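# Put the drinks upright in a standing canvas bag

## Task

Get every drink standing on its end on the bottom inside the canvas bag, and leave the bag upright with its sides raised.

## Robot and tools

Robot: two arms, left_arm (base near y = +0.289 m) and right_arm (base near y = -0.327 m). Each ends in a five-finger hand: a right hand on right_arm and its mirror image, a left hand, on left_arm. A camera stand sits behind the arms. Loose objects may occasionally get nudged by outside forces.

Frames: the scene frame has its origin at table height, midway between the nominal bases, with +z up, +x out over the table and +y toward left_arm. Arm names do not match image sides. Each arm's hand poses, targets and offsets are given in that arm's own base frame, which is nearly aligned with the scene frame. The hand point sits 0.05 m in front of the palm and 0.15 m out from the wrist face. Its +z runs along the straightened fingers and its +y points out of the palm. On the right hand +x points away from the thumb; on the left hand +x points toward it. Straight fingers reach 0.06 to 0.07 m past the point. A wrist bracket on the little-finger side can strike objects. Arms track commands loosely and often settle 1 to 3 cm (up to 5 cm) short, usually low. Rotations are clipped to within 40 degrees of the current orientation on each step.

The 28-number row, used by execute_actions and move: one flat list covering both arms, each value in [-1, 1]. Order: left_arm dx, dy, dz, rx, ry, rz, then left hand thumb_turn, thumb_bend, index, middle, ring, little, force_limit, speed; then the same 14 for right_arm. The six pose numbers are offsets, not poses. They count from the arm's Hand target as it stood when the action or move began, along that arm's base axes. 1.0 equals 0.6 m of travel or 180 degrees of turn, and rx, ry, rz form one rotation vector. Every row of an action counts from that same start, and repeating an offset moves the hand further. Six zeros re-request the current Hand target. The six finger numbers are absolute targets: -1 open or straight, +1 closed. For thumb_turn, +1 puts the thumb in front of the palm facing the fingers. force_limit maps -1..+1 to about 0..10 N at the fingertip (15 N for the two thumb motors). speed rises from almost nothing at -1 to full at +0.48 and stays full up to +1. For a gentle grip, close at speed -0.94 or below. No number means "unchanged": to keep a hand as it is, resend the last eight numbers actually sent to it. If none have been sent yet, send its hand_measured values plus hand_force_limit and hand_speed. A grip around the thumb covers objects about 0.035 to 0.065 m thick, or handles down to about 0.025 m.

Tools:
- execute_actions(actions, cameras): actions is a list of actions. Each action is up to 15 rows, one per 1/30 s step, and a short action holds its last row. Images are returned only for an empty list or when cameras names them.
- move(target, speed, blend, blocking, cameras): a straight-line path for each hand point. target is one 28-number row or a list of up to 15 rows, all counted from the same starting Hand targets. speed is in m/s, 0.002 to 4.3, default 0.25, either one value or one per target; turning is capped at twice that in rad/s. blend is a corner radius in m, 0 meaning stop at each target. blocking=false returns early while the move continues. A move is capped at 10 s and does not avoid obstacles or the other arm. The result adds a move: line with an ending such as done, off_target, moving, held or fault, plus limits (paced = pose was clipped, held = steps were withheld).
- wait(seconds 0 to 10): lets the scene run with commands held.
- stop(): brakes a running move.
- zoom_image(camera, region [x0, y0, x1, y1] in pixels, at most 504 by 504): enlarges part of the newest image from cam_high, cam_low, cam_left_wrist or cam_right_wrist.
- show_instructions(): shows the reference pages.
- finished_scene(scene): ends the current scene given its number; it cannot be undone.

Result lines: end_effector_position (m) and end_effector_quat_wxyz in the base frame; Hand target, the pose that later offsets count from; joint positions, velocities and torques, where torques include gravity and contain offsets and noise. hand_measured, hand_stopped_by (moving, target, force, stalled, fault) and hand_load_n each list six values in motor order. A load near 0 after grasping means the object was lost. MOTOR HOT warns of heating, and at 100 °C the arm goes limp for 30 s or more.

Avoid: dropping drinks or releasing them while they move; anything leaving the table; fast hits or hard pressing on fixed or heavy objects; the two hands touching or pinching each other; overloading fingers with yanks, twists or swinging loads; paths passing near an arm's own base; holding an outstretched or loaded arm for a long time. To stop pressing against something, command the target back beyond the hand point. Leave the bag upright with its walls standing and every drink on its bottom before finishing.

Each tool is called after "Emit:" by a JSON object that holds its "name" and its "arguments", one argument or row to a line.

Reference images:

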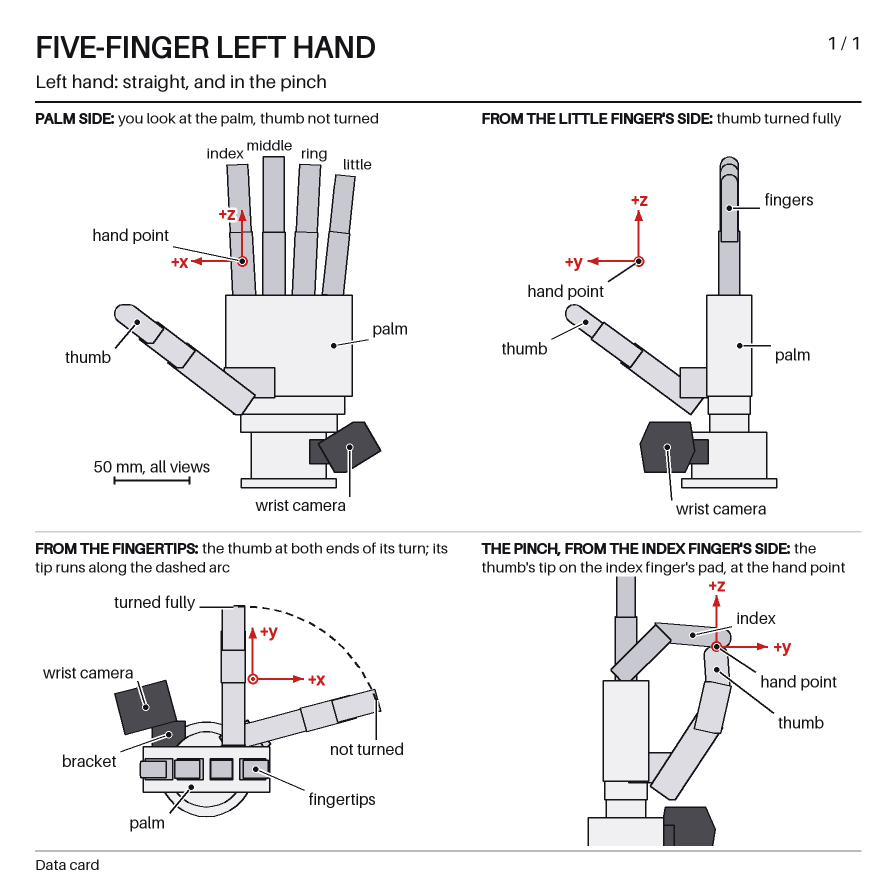

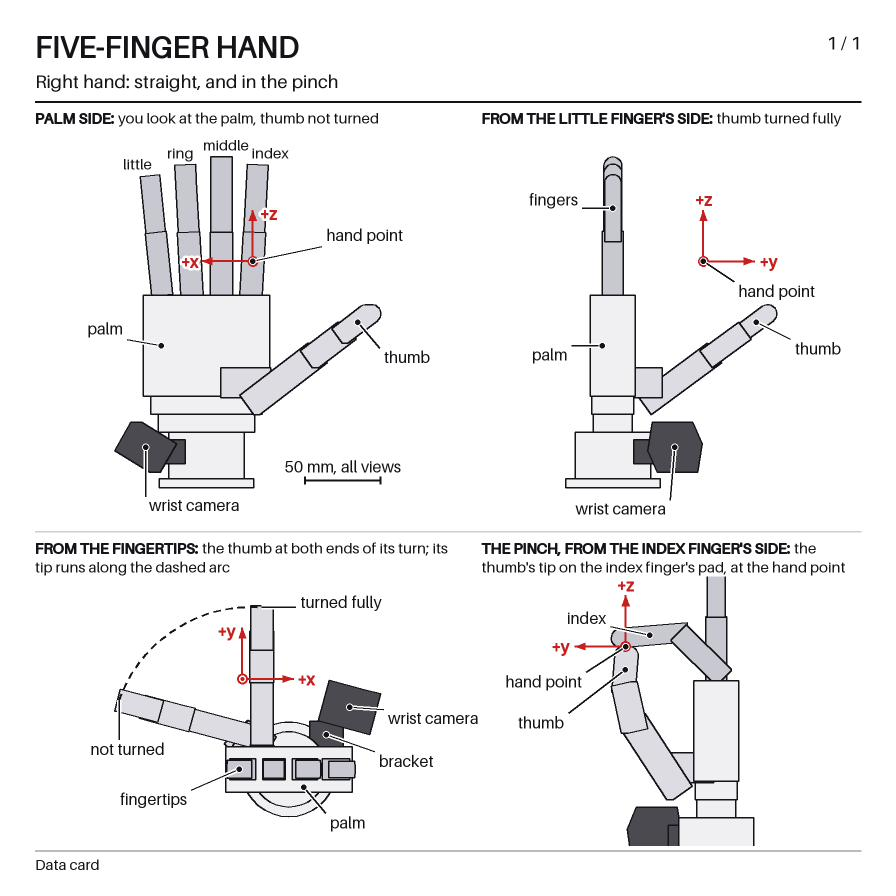

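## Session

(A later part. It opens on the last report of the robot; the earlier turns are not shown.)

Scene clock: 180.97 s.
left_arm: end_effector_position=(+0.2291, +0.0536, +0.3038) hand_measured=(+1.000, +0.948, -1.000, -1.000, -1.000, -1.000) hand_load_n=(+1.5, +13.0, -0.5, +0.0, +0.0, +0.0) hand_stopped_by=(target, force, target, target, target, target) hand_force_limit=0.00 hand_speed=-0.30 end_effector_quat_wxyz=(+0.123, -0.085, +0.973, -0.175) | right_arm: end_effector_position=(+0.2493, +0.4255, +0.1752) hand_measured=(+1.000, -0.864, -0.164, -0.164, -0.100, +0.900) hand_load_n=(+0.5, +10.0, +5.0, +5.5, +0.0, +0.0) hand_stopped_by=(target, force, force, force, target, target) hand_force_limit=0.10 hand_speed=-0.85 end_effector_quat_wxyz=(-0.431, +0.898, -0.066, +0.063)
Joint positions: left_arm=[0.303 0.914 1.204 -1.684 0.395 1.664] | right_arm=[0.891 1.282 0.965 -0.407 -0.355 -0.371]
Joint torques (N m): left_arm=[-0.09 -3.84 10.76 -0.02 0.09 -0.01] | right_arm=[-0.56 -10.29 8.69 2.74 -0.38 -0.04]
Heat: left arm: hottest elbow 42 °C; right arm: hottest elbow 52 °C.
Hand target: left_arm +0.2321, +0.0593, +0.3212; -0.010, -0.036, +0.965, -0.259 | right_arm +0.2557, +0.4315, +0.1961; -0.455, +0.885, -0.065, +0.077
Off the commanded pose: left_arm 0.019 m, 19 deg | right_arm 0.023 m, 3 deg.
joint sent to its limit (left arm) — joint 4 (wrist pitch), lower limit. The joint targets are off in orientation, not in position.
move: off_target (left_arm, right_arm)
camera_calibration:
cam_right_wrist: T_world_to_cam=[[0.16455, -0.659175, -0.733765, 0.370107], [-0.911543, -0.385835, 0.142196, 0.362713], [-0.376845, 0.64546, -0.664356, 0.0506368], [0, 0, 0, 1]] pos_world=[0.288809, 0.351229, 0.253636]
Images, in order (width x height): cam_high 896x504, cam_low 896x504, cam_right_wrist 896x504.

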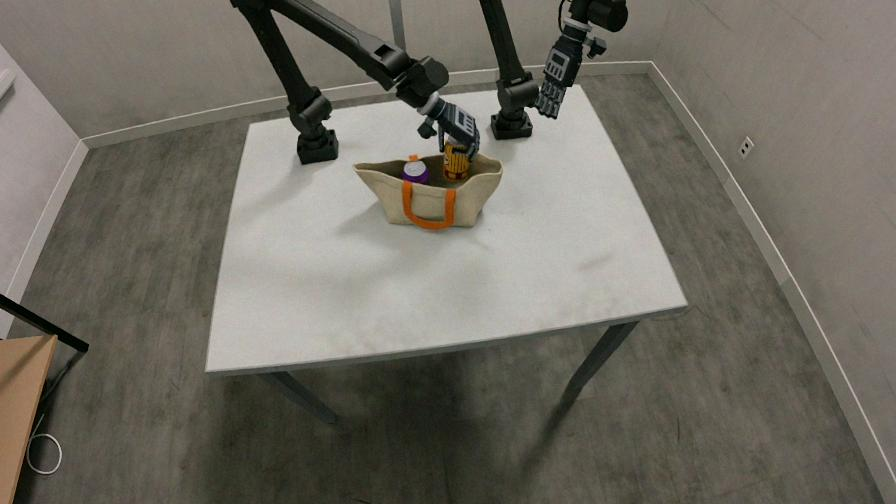

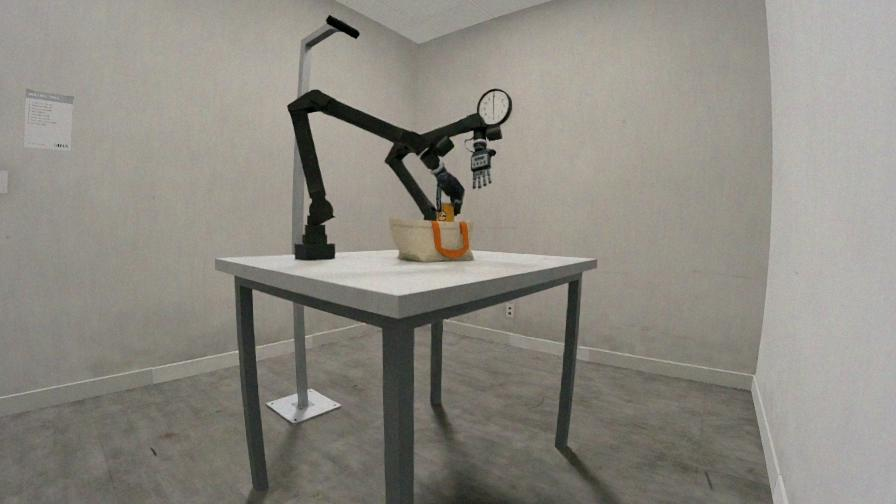

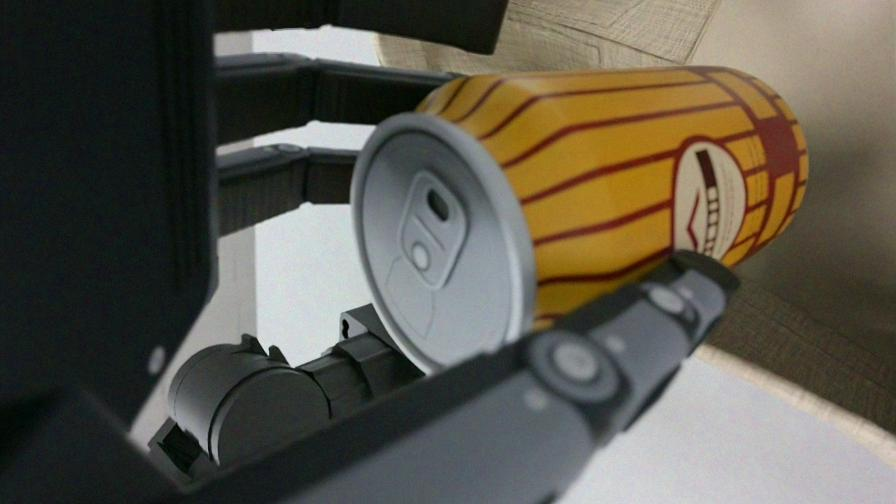

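Emit:
{"name": "move", "arguments": {
  "target": [0,0,0,0,0,0,1,1,-1,-1,-1,-1,0,-0.3,-0.003,-0.005,-0.05,0,0,0,1,0.33,0.33,0.38,-0.1,0.9,0.1,-0.85],
  "speed": 0.06,
  "cameras": ["cam_high","cam_right_wrist"]
}}

Emit:
{"name": "zoom_image", "arguments": {
  "camera": "cam_high",
  "region": [320, 60, 540, 240]
}}

Scene clock: 183.77 s.
left_arm: end_effector_position=(+0.2291, +0.0536, +0.3038) hand_measured=(+1.000, +0.948, -1.000, -1.000, -1.000, -1.000) hand_load_n=(+1.0, +13.0, +0.0, +0.0, +0.0, +0.0) hand_stopped_by=(target, force, target, target, target, target) hand_force_limit=0.00 hand_speed=-0.30 end_effector_quat_wxyz=(+0.123, -0.085, +0.973, -0.175) | right_arm: end_effector_position=(+0.2465, +0.4220, +0.1534) hand_measured=(+1.000, -0.864, -0.164, -0.164, -0.100, +0.900) hand_load_n=(+0.5, +10.0, +5.0, +5.5, +0.0, +0.0) hand_stopped_by=(target, force, force, force, target, target) hand_force_limit=0.10 hand_speed=-0.85 end_effector_quat_wxyz=(-0.437, +0.895, -0.064, +0.068)
Joint positions: left_arm=[0.303 0.914 1.204 -1.684 0.395 1.664] | right_arm=[0.891 1.284 0.899 -0.322 -0.355 -0.371]
Joint torques (N m): left_arm=[-0.09 -3.72 10.74 -0.02 0.09 -0.01] | right_arm=[-0.79 -8.94 8.47 2.74 -0.42 -0.05]
Heat: left arm: hottest elbow 42 °C; right arm: hottest elbow 52 °C.
Hand target: left_arm +0.2321, +0.0593, +0.3212; -0.010, -0.036, +0.965, -0.259 | right_arm +0.2539, +0.4285, +0.1660; -0.454, +0.885, -0.065, +0.077
Off the commanded pose: left_arm 0.019 m, 19 deg | right_arm 0.016 m, 3 deg.
joint sent to its limit (left arm) — joint 4 (wrist pitch), lower limit. The joint targets are off in orientation, not in position.
move: off_target (left_arm, right_arm)
camera_calibration:
cam_right_wrist: T_world_to_cam=[[0.172182, -0.649723, -0.740414, 0.34737], [-0.912953, -0.387545, 0.12777, 0.365199], [-0.369959, 0.653964, -0.659895, 0.0313595], [0, 0, 0, 1]] pos_world=[0.285201, 0.346718, 0.231231]
Images, in order (width x height): cam_high 896x504, cam_right_wrist 896x504.

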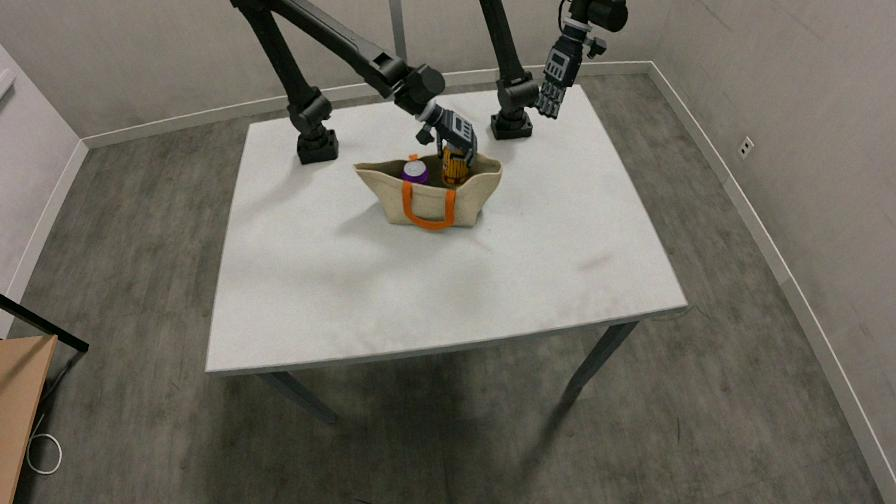

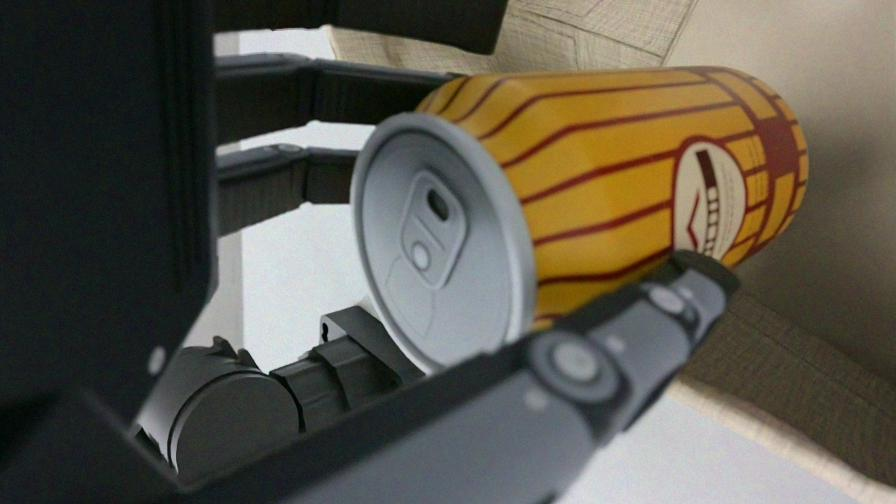

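Scaled by 2.291 from the camera's 896x504 image, which has a finer 1280x720 frame.

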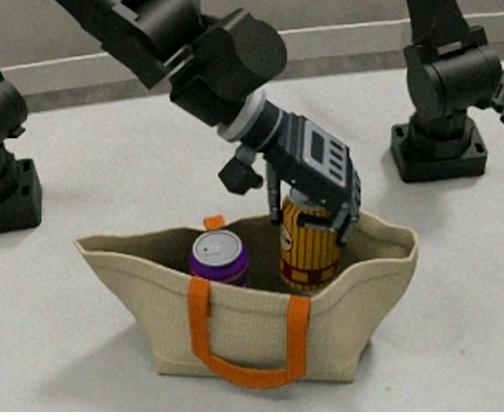

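Emit:
{"name": "move", "arguments": {
  "target": [0,0,0,0,0,0,1,1,-1,-1,-1,-1,0,-0.3,0,0,-0.055,0,0,0,1,0.33,0.33,0.38,-0.1,0.9,0.1,-0.85],
  "speed": 0.06,
  "cameras": ["cam_high","cam_right_wrist"]
}}

Emit:
{"name": "zoom_image", "arguments": {
  "camera": "cam_high",
  "region": [320, 60, 540, 240]
}}

Scene clock: 185.20 s.
left_arm: end_effector_position=(+0.2291, +0.0536, +0.3038) hand_measured=(+1.000, +0.948, -1.000, -1.000, -1.000, -1.000) hand_load_n=(+1.5, +13.0, +0.0, +0.0, +0.0, +0.0) hand_stopped_by=(target, force, target, target, target, target) hand_force_limit=0.00 hand_speed=-0.30 end_effector_quat_wxyz=(+0.123, -0.085, +0.973, -0.175) | right_arm: end_effector_position=(+0.2459, +0.4213, +0.1193) hand_measured=(+1.000, -0.864, -0.164, -0.164, -0.100, +0.900) hand_load_n=(+0.5, +10.0, +5.0, +5.5, +0.0, +0.5) hand_stopped_by=(target, force, force, force, target, target) hand_force_limit=0.10 hand_speed=-0.85 end_effector_quat_wxyz=(-0.436, +0.895, -0.065, +0.067)
Joint positions: left_arm=[0.303 0.914 1.204 -1.684 0.395 1.664] | right_arm=[0.891 1.326 0.84 -0.224 -0.355 -0.371]
Joint torques (N m): left_arm=[-0.09 -3.78 10.74 -0.02 0.09 -0.01] | right_arm=[-0.79 -9.23 8.13 2.74 -0.41 -0.05]
Heat: left arm: hottest elbow 43 °C; right arm: hottest elbow 52 °C.
Hand target: left_arm +0.2321, +0.0593, +0.3212; -0.010, -0.036, +0.965, -0.259 | right_arm +0.2538, +0.4284, +0.1328; -0.454, +0.885, -0.065, +0.076
Off the commanded pose: left_arm 0.019 m, 19 deg | right_arm 0.017 m, 3 deg.
joint sent to its limit (left arm) — joint 4 (wrist pitch), lower limit. The joint targets are off in orientation, not in position.
move: off_target (left_arm, right_arm)
camera_calibration:
cam_right_wrist: T_world_to_cam=[[0.17095, -0.651258, -0.739351, 0.322615], [-0.912733, -0.387286, 0.130103, 0.368374], [-0.371071, 0.652589, -0.660631, 0.01004], [0, 0, 0, 1]] pos_world=[0.284802, 0.34622, 0.197232]
Images, in order (width x height): cam_high 896x504, cam_right_wrist 896x504.

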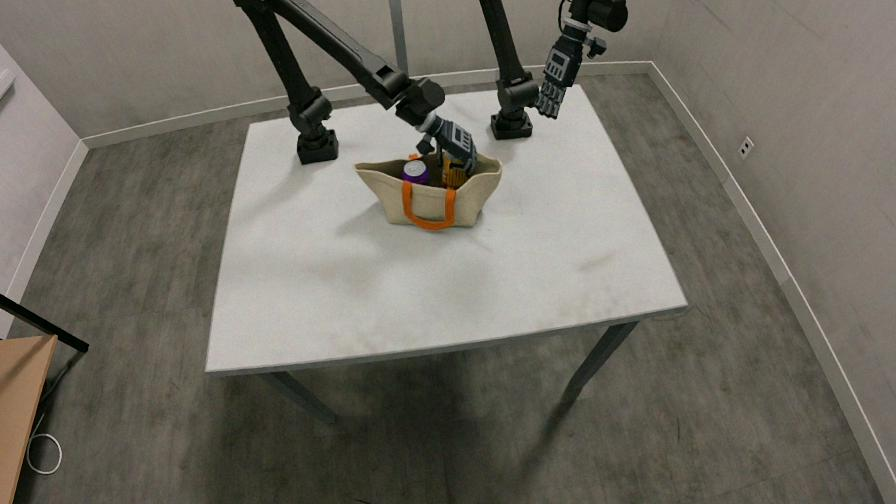

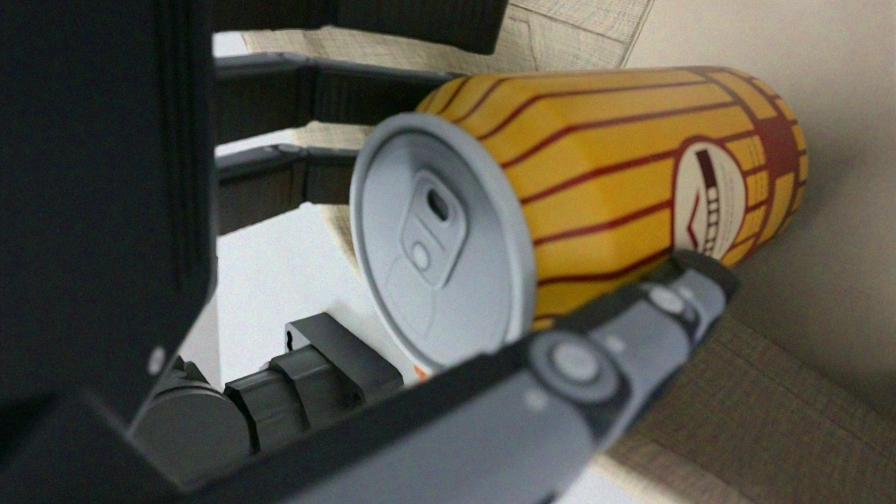

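Scaled by 2.291 from the camera's 896x504 image, which has a finer 1280x720 frame.

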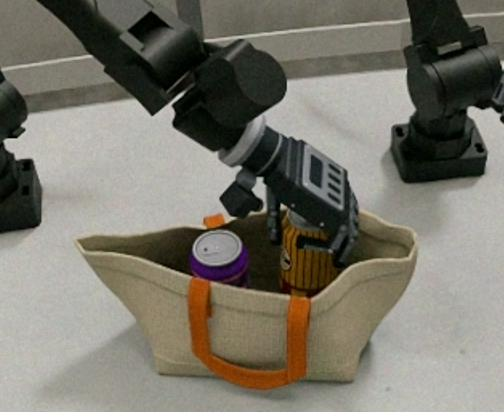

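Emit:
{"name": "move", "arguments": {
  "target": [0,0,0,0,0,0,1,1,-1,-1,-1,-1,0,-0.3,0.006,0,-0.035,0,0,0,1,0.33,0.33,0.38,-0.1,0.9,0.1,-0.85],
  "speed": 0.05,
  "cameras": ["cam_high","cam_right_wrist"]
}}

Emit:
{"name": "zoom_image", "arguments": {
  "camera": "cam_high",
  "region": [320, 60, 540, 240]
}}

Scene clock: 186.57 s.
left_arm: end_effector_position=(+0.2291, +0.0536, +0.3038) hand_measured=(+1.000, +0.948, -1.000, -1.000, -1.000, -1.000) hand_load_n=(+1.5, +13.0, +0.0, +0.0, +0.0, +0.0) hand_stopped_by=(target, force, target, target, target, target) hand_force_limit=0.00 hand_speed=-0.30 end_effector_quat_wxyz=(+0.123, -0.085, +0.973, -0.175) | right_arm: end_effector_position=(+0.2470, +0.4224, +0.0982) hand_measured=(+1.000, -0.864, -0.164, -0.164, -0.100, +0.900) hand_load_n=(+1.0, +10.0, +5.0, +5.5, +0.0, +0.0) hand_stopped_by=(target, force, force, force, target, target) hand_force_limit=0.10 hand_speed=-0.85 end_effector_quat_wxyz=(-0.436, +0.895, -0.065, +0.066)
Joint positions: left_arm=[0.303 0.914 1.204 -1.684 0.395 1.664] | right_arm=[0.889 1.364 0.812 -0.16 -0.358 -0.371]
Joint torques (N m): left_arm=[-0.09 -3.78 10.74 -0.02 0.09 -0.01] | right_arm=[-1.14 -9.64 7.91 2.74 -0.52 -0.1]
Heat: left arm: hottest elbow 43 °C; right arm: hottest elbow 52 °C.
Hand target: left_arm +0.2321, +0.0593, +0.3212; -0.010, -0.036, +0.965, -0.259 | right_arm +0.2574, +0.4285, +0.1119; -0.454, +0.885, -0.065, +0.076
Off the commanded pose: left_arm 0.019 m, 19 deg | right_arm 0.018 m, 3 deg.
joint sent to its limit (left arm) — joint 4 (wrist pitch), lower limit. The joint targets are off in orientation, not in position.
move: off_target (left_arm, right_arm)
camera_calibration:
cam_right_wrist: T_world_to_cam=[[0.169416, -0.651255, -0.739706, 0.308056], [-0.912047, -0.388012, 0.132727, 0.372458], [-0.373454, 0.652161, -0.65971, -0.00349425], [0, 0, 0, 1]] pos_world=[0.286205, 0.34742, 0.176131]
Images, in order (width x height): cam_high 896x504, cam_right_wrist 896x504.

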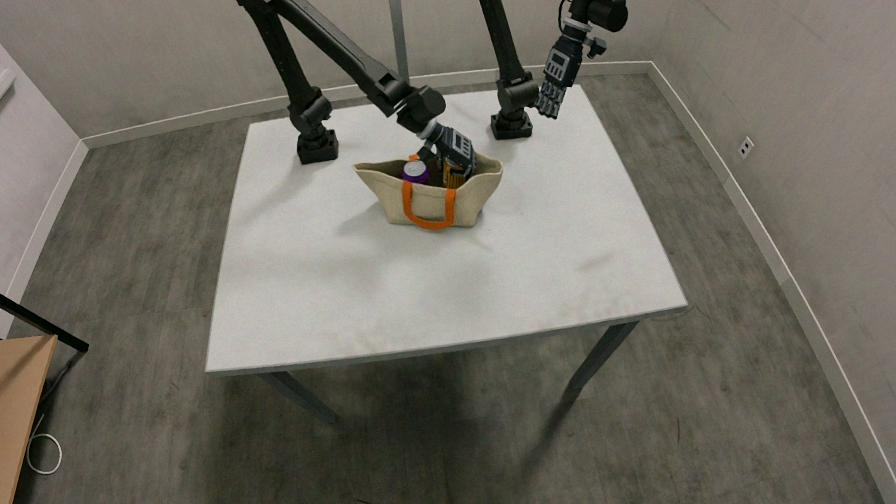

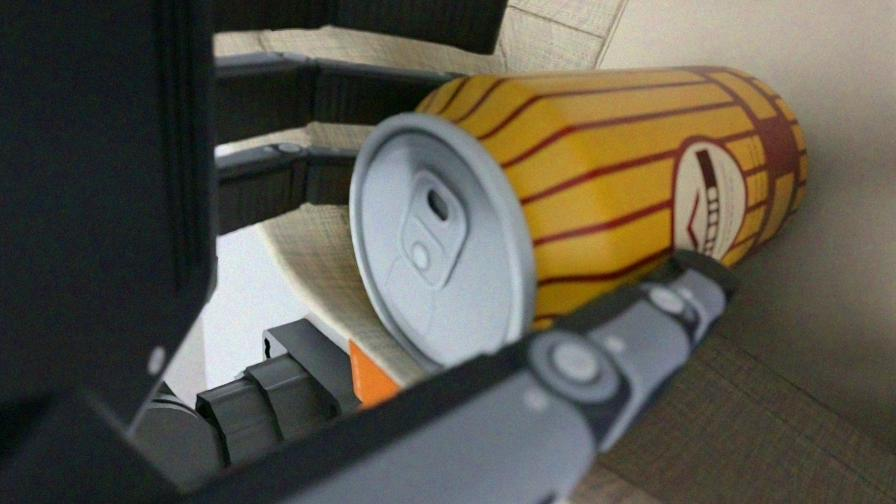

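Scaled by 2.291 from the camera's 896x504 image, which has a finer 1280x720 frame.

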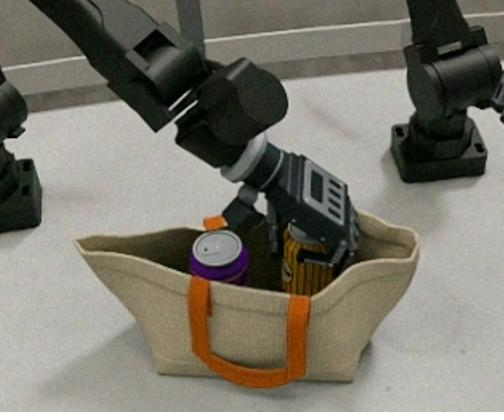

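Emit:
{"name": "move", "arguments": {
  "target": [0,0,0,0,0,0,1,1,-1,-1,-1,-1,0,-0.3,0.003,-0.002,-0.018,0,0,0,1,0.33,0.33,0.38,-0.1,0.9,0.1,-0.85],
  "speed": 0.04,
  "cameras": ["cam_high","cam_right_wrist"]
}}

Emit:
{"name": "zoom_image", "arguments": {
  "camera": "cam_high",
  "region": [320, 60, 540, 240]
}}

Scene clock: 189.77 s.
left_arm: end_effector_position=(+0.2291, +0.0536, +0.3038) hand_measured=(+1.000, +0.948, -1.000, -1.000, -1.000, -1.000) hand_load_n=(+1.0, +13.0, -0.5, +0.0, +0.0, +0.0) hand_stopped_by=(target, force, target, target, target, target) hand_force_limit=0.00 hand_speed=-0.30 end_effector_quat_wxyz=(+0.123, -0.085, +0.973, -0.175) | right_arm: end_effector_position=(+0.2510, +0.4237, +0.0947) hand_measured=(+1.000, -0.864, -0.166, -0.164, -0.100, +0.900) hand_load_n=(+0.5, +10.0, +4.5, +5.5, +0.0, +0.0) hand_stopped_by=(target, force, force, force, target, target) hand_force_limit=0.10 hand_speed=-0.85 end_effector_quat_wxyz=(-0.442, +0.892, -0.065, +0.069)
Joint positions: left_arm=[0.303 0.914 1.204 -1.684 0.395 1.664] | right_arm=[0.883 1.374 0.804 -0.127 -0.363 -0.371]
Joint torques (N m): left_arm=[-0.15 -3.78 10.74 -0.02 0.1 -0.01] | right_arm=[-1.14 -8.88 7.36 2.73 -0.47 -0.13]
Heat: left arm: hottest elbow 43 °C; right arm: hottest elbow 52 °C.
Hand target: left_arm +0.2321, +0.0593, +0.3212; -0.010, -0.036, +0.965, -0.259 | right_arm +0.2592, +0.4273, +0.1011; -0.454, +0.885, -0.065, +0.077
Off the commanded pose: left_arm 0.019 m, 19 deg | right_arm 0.011 m, 2 deg.
joint sent to its limit (left arm) — joint 4 (wrist pitch), lower limit. The joint targets are off in orientation, not in position.
move: off_target (left_arm, right_arm)
camera_calibration:
cam_right_wrist: T_world_to_cam=[[0.172815, -0.64165, -0.747275, 0.301366], [-0.913999, -0.387218, 0.121115, 0.37826], [-0.367072, 0.662078, -0.653384, -0.011581], [0, 0, 0, 1]] pos_world=[0.289397, 0.347508, 0.171824]
Images, in order (width x height): cam_high 896x504, cam_right_wrist 896x504.

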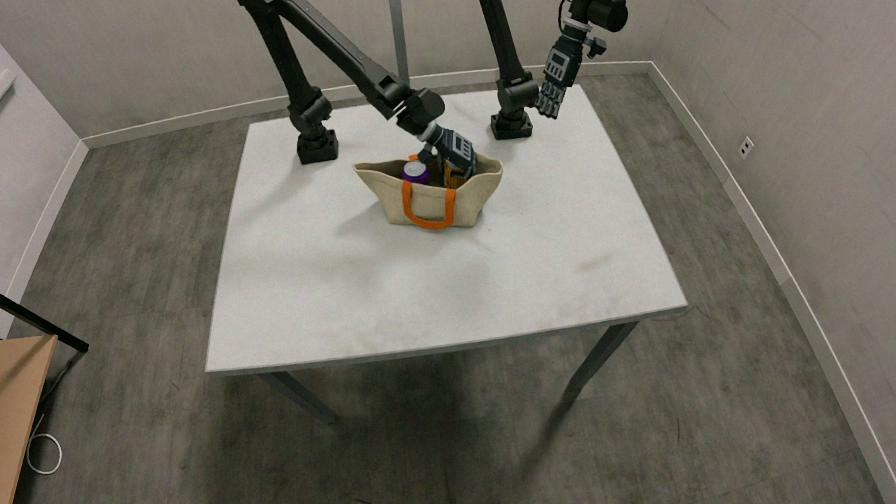

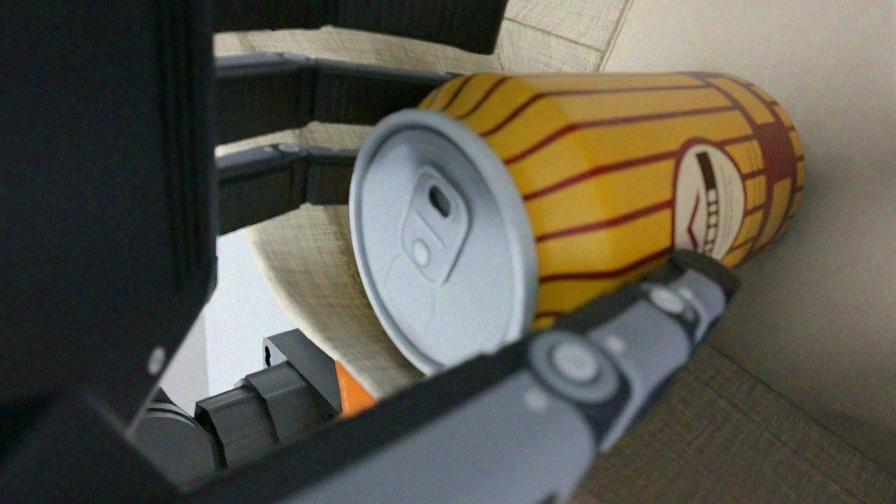

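Scaled by 2.291 from the camera's 896x504 image, which has a finer 1280x720 frame.

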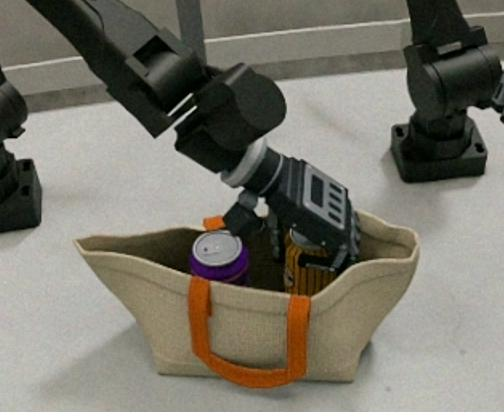

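Emit:
{"name": "move", "arguments": {
  "target": [0,0,0,0,0,0,1,1,-1,-1,-1,-1,0,-0.3,0.0,0,-0.012,0,0,0,1,0.33,0.33,0.38,-0.1,0.9,0.1,-0.85],
  "speed": 0.03,
  "cameras": ["cam_high","cam_right_wrist"]
}}

Emit:
{"name": "zoom_image", "arguments": {
  "camera": "cam_high",
  "region": [380, 100, 500, 220]
}}

Scene clock: 191.23 s.
left_arm: end_effector_position=(+0.2291, +0.0536, +0.3038) hand_measured=(+1.000, +0.948, -1.000, -1.000, -1.000, -1.000) hand_load_n=(+1.5, +13.0, +0.0, +0.0, +0.0, +0.0) hand_stopped_by=(target, force, target, target, target, target) hand_force_limit=0.00 hand_speed=-0.30 end_effector_quat_wxyz=(+0.123, -0.085, +0.973, -0.175) | right_arm: end_effector_position=(+0.2535, +0.4260, +0.0939) hand_measured=(+1.000, -0.864, -0.166, -0.164, -0.100, +0.900) hand_load_n=(+0.5, +10.0, +5.0, +5.0, +0.0, +0.0) hand_stopped_by=(target, force, force, force, target, target) hand_force_limit=0.10 hand_speed=-0.85 end_effector_quat_wxyz=(-0.448, +0.889, -0.064, +0.073)
Joint positions: left_arm=[0.303 0.914 1.204 -1.684 0.395 1.664] | right_arm=[0.882 1.379 0.798 -0.099 -0.364 -0.371]
Joint torques (N m): left_arm=[-0.15 -3.78 10.74 -0.01 0.09 -0.01] | right_arm=[-1.03 -8.47 7.01 2.56 -0.45 -0.12]
Heat: left arm: hottest elbow 43 °C; right arm: hottest elbow 52 °C.
Hand target: left_arm +0.2321, +0.0593, +0.3212; -0.010, -0.036, +0.965, -0.259 | right_arm +0.2593, +0.4273, +0.0940; -0.454, +0.885, -0.065, +0.077
Off the commanded pose: left_arm 0.019 m, 19 deg | right_arm 0.006 m, 1 deg.
joint sent to its limit (left arm) — joint 4 (wrist pitch), lower limit. The joint targets are off in orientation, not in position.
move: off_target (left_arm)
camera_calibration:
cam_right_wrist: T_world_to_cam=[[0.180167, -0.631829, -0.753878, 0.296428], [-0.915362, -0.388254, 0.106639, 0.383608], [-0.360074, 0.670858, -0.648303, -0.018734], [0, 0, 0, 1]] pos_world=[0.290989, 0.348797, 0.170417]
Images, in order (width x height): cam_high 896x504, cam_right_wrist 896x504.

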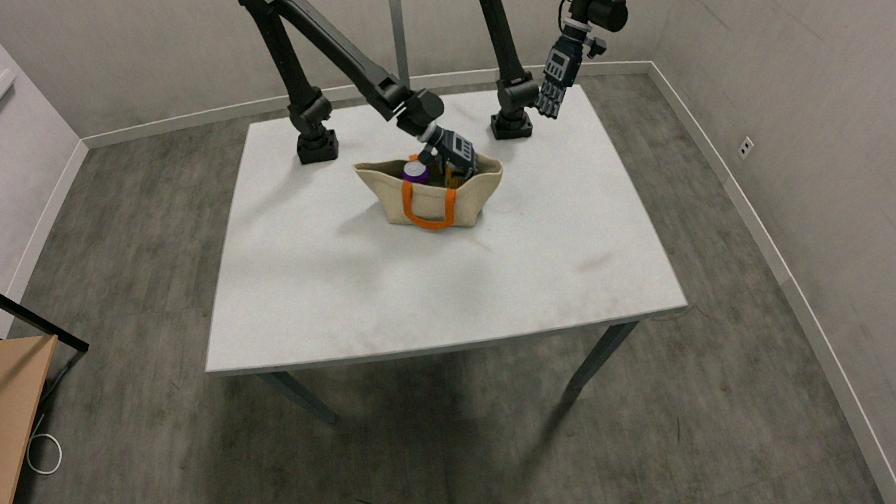

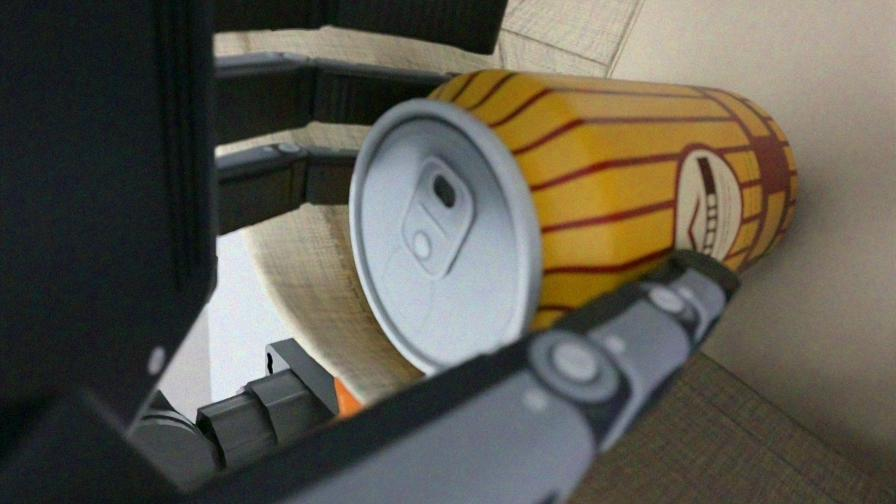

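Scaled by 4.200 from the camera's 896x504 image, which has a finer 1280x720 frame.

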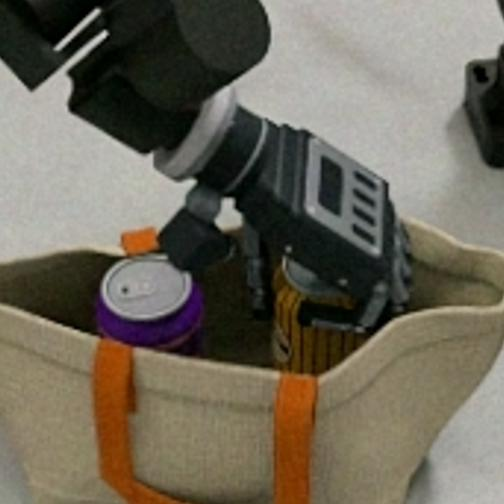

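Emit:
{"name": "move", "arguments": {
  "target": [0,0,0,0,0,0,1,1,-1,-1,-1,-1,0,-0.3,0,0,0.002,0,0,0,1,-0.95,-0.4,-0.4,-0.3,0.9,-0.1,-0.85],
  "speed": 0.03,
  "cameras": ["cam_high","cam_right_wrist"]
}}

Emit:
{"name": "zoom_image", "arguments": {
  "camera": "cam_high",
  "region": [380, 100, 500, 220]
}}

Scene clock: 192.47 s.
left_arm: end_effector_position=(+0.2291, +0.0536, +0.3038) hand_measured=(+1.000, +0.948, -1.000, -1.000, -1.000, -1.000) hand_load_n=(+1.5, +12.5, +0.0, +0.0, +0.0, +0.0) hand_stopped_by=(target, force, target, target, target, target) hand_force_limit=0.00 hand_speed=-0.30 end_effector_quat_wxyz=(+0.123, -0.085, +0.973, -0.175) | right_arm: end_effector_position=(+0.2539, +0.4271, +0.0949) hand_measured=(+1.000, -0.950, -0.400, -0.400, -0.300, +0.900) hand_load_n=(+0.0, +0.0, +0.0, +0.0, +0.0, +0.0) hand_stopped_by=(target, target, target, target, target, target) hand_force_limit=-0.10 hand_speed=-0.85 end_effector_quat_wxyz=(-0.451, +0.888, -0.062, +0.074)
Joint positions: left_arm=[0.303 0.914 1.204 -1.684 0.395 1.664] | right_arm=[0.882 1.379 0.798 -0.093 -0.366 -0.371]
Joint torques (N m): left_arm=[-0.09 -3.78 10.74 -0.01 0.09 -0.01] | right_arm=[-0.97 -8.64 7.17 2.21 -0.36 -0.12]
Heat: left arm: hottest elbow 43 °C; right arm: hottest elbow 52 °C.
Hand target: left_arm +0.2321, +0.0593, +0.3212; -0.010, -0.036, +0.965, -0.259 | right_arm +0.2593, +0.4273, +0.0952; -0.454, +0.885, -0.065, +0.077
Off the commanded pose: left_arm 0.019 m, 19 deg | right_arm 0.005 m, 1 deg.
joint sent to its limit (left arm) — joint 4 (wrist pitch), lower limit. The joint targets are off in orientation, not in position.
move: off_target (left_arm)
camera_calibration:
cam_right_wrist: T_world_to_cam=[[0.18314, -0.627655, -0.756643, 0.295469], [-0.915078, -0.390129, 0.102134, 0.385513], [-0.359293, 0.673683, -0.645801, -0.0202483], [0, 0, 0, 1]] pos_world=[0.291387, 0.349493, 0.171115]
Images, in order (width x height): cam_high 896x504, cam_right_wrist 896x504.

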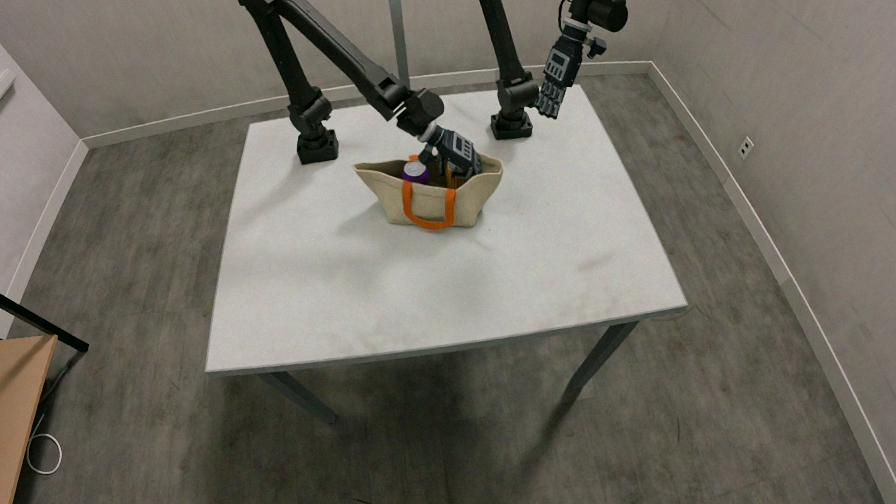

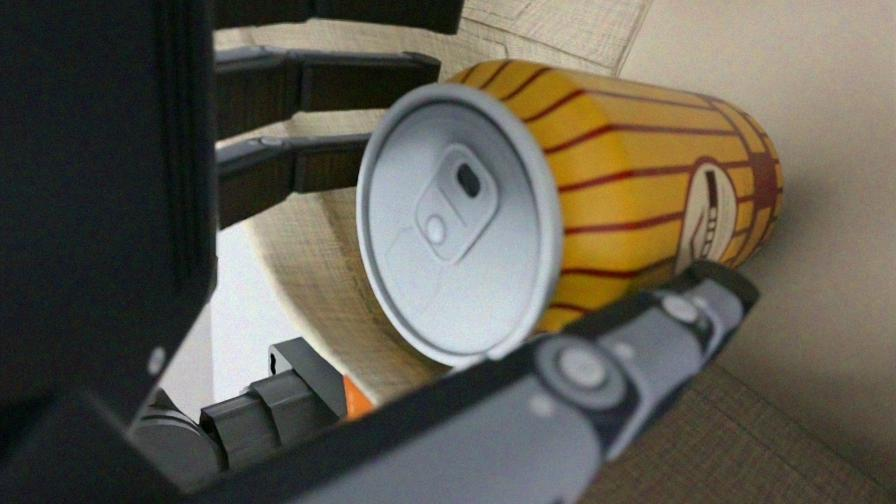

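Scaled by 4.200 from the camera's 896x504 image, which has a finer 1280x720 frame.

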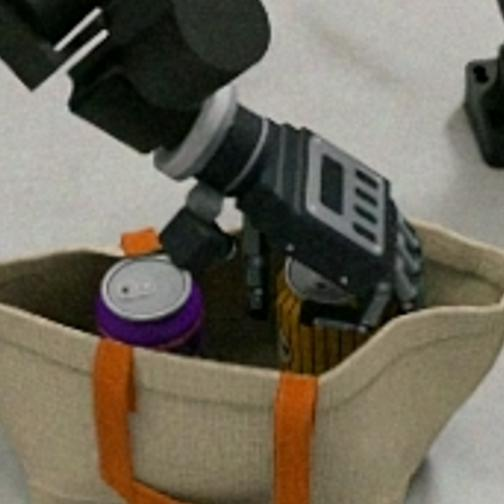

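Emit:
{"name": "move", "arguments": {
  "target": [
    [0,0,0,0,0,0,1,1,-1,-1,-1,-1,0,-0.3,-0.006,0,0.03,0,0,0,1,-1,-0.5,-0.5,-0.4,0.9,-0.1,-0.85]
  ],
  "speed": 0.04,
  "cameras": ["cam_high","cam_right_wrist"]
}}

Emit:
{"name": "zoom_image", "arguments": {
  "camera": "cam_high",
  "region": [380, 100, 500, 220]
}}

Scene clock: 193.97 s.
left_arm: end_effector_position=(+0.2291, +0.0536, +0.3038) hand_measured=(+1.000, +0.948, -1.000, -1.000, -1.000, -1.000) hand_load_n=(+1.0, +12.5, +0.0, +0.0, +0.0, +0.0) hand_stopped_by=(target, force, target, target, target, target) hand_force_limit=0.00 hand_speed=-0.30 end_effector_quat_wxyz=(+0.123, -0.085, +0.973, -0.175) | right_arm: end_effector_position=(+0.2501, +0.4225, +0.0999) hand_measured=(+1.000, -1.000, -0.500, -0.500, -0.400, +0.900) hand_load_n=(+0.0, +0.0, +0.0, +0.0, +0.0, +0.0) hand_stopped_by=(target, target, target, target, target, target) hand_force_limit=-0.10 hand_speed=-0.85 end_effector_quat_wxyz=(-0.447, +0.890, -0.064, +0.071)
Joint positions: left_arm=[0.303 0.914 1.204 -1.684 0.395 1.664] | right_arm=[0.882 1.358 0.798 -0.125 -0.366 -0.371]
Joint torques (N m): left_arm=[-0.15 -3.72 10.76 -0.03 0.09 -0.01] | right_arm=[-0.38 -9.47 8.65 1.28 -0.12 -0.07]
Heat: left arm: hottest elbow 43 °C; right arm: hottest elbow 52 °C.
Hand target: left_arm +0.2321, +0.0593, +0.3212; -0.010, -0.036, +0.965, -0.259 | right_arm +0.2557, +0.4273, +0.1132; -0.454, +0.885, -0.065, +0.077
Off the commanded pose: left_arm 0.019 m, 19 deg | right_arm 0.015 m, 1 deg.
joint sent to its limit (left arm) — joint 4 (wrist pitch), lower limit. The joint targets are off in orientation, not in position.
move: off_target (left_arm, right_arm)
camera_calibration:
cam_right_wrist: T_world_to_cam=[[0.178206, -0.633678, -0.752791, 0.300465], [-0.914406, -0.389232, 0.11118, 0.378338], [-0.363462, 0.668544, -0.648802, -0.011877], [0, 0, 0, 1]] pos_world=[0.288093, 0.3456, 0.176418]
Images, in order (width x height): cam_high 896x504, cam_right_wrist 896x504.

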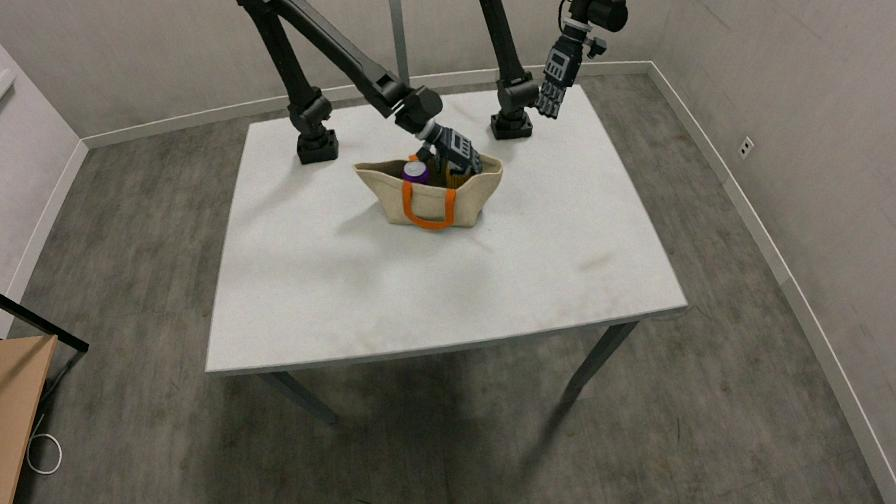

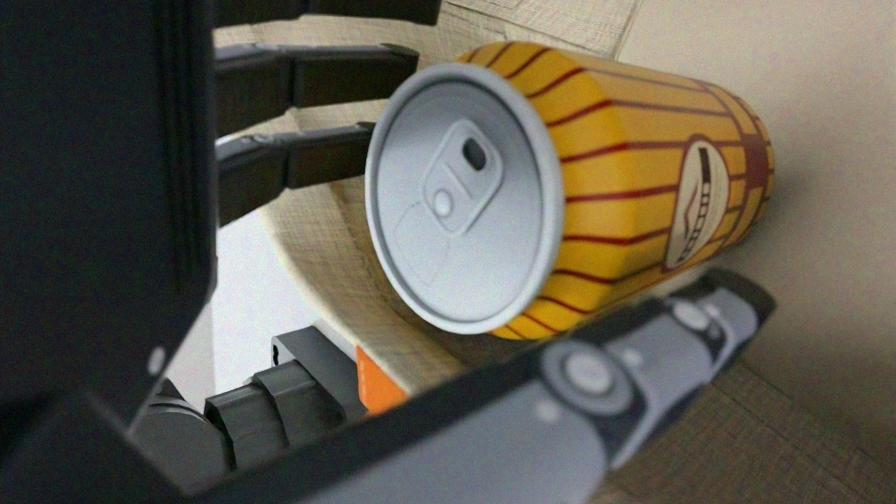

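Scaled by 4.200 from the camera's 896x504 image, which has a finer 1280x720 frame.

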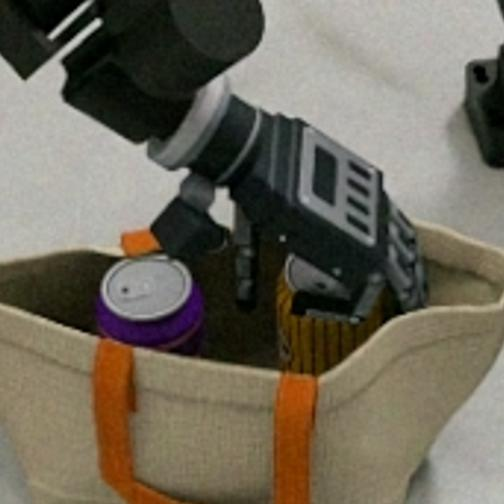

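Emit:
{"name": "move", "arguments": {
  "target": [
    [0,0,0,0,0,0,1,1,-1,-1,-1,-1,0,-0.3,-0.004,0,0.05,0,0,0,1,-1,-0.5,-0.5,-0.4,0.9,-0.1,-0.85]
  ],
  "speed": 0.06,
  "cameras": ["cam_high","cam_right_wrist"]
}}

Emit:
{"name": "zoom_image", "arguments": {
  "camera": "cam_high",
  "region": [380, 100, 500, 220]
}}

Scene clock: 195.30 s.
left_arm: end_effector_position=(+0.2291, +0.0536, +0.3038) hand_measured=(+1.000, +0.948, -1.000, -1.000, -1.000, -1.000) hand_load_n=(+1.5, +13.0, +0.0, +0.0, +0.0, +0.0) hand_stopped_by=(target, force, target, target, target, target) hand_force_limit=0.00 hand_speed=-0.30 end_effector_quat_wxyz=(+0.123, -0.085, +0.973, -0.175) | right_arm: end_effector_position=(+0.2417, +0.4120, +0.1152) hand_measured=(+1.000, -1.000, -0.500, -0.500, -0.400, +0.900) hand_load_n=(+0.0, +0.0, +0.0, +0.0, +0.0, +0.0) hand_stopped_by=(target, target, target, target, target, target) hand_force_limit=-0.10 hand_speed=-0.85 end_effector_quat_wxyz=(-0.436, +0.895, -0.067, +0.064)
Joint positions: left_arm=[0.303 0.914 1.204 -1.684 0.395 1.664] | right_arm=[0.882 1.307 0.81 -0.217 -0.365 -0.371]
Joint torques (N m): left_arm=[-0.09 -3.78 10.76 -0.02 0.09 -0.01] | right_arm=[0.03 -9.05 11.03 1.28 -0.03 -0.05]
Heat: left arm: hottest elbow 43 °C; right arm: hottest elbow 52 °C.
Hand target: left_arm +0.2321, +0.0593, +0.3212; -0.010, -0.036, +0.965, -0.259 | right_arm +0.2532, +0.4273, +0.1432; -0.454, +0.885, -0.065, +0.077
Off the commanded pose: left_arm 0.019 m, 19 deg | right_arm 0.034 m, 3 deg.
joint sent to its limit (left arm) — joint 4 (wrist pitch), lower limit. The joint targets are off in orientation, not in position.
move: off_target (left_arm, right_arm)
camera_calibration:
cam_right_wrist: T_world_to_cam=[[0.164468, -0.650611, -0.741387, 0.315816], [-0.912542, -0.385697, 0.136035, 0.36007], [-0.374457, 0.654173, -0.657145, 0.0116692], [0, 0, 0, 1]] pos_world=[0.281007, 0.336718, 0.192829]
Images, in order (width x height): cam_high 896x504, cam_right_wrist 896x504.

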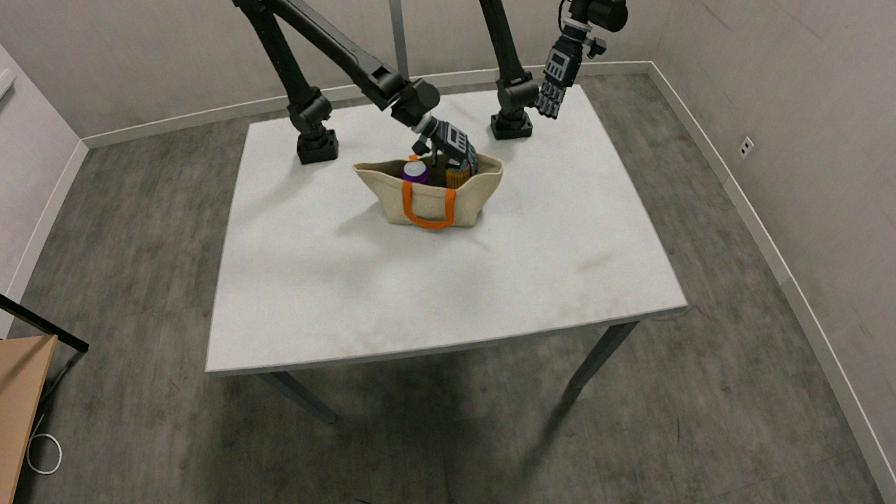

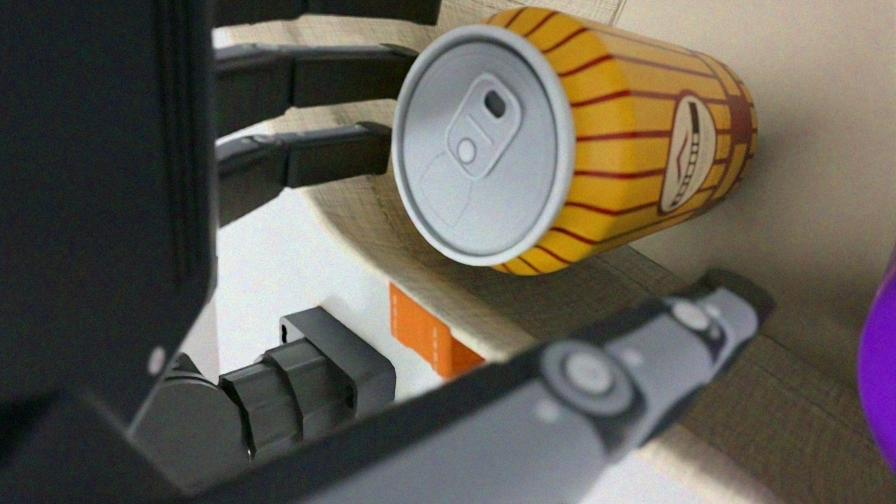

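Scaled by 4.200 from the camera's 896x504 image, which has a finer 1280x720 frame.

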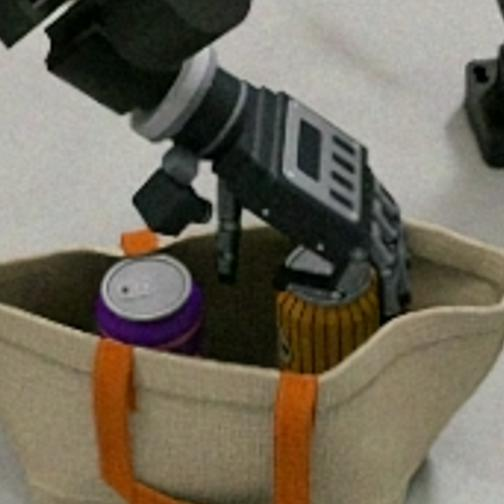

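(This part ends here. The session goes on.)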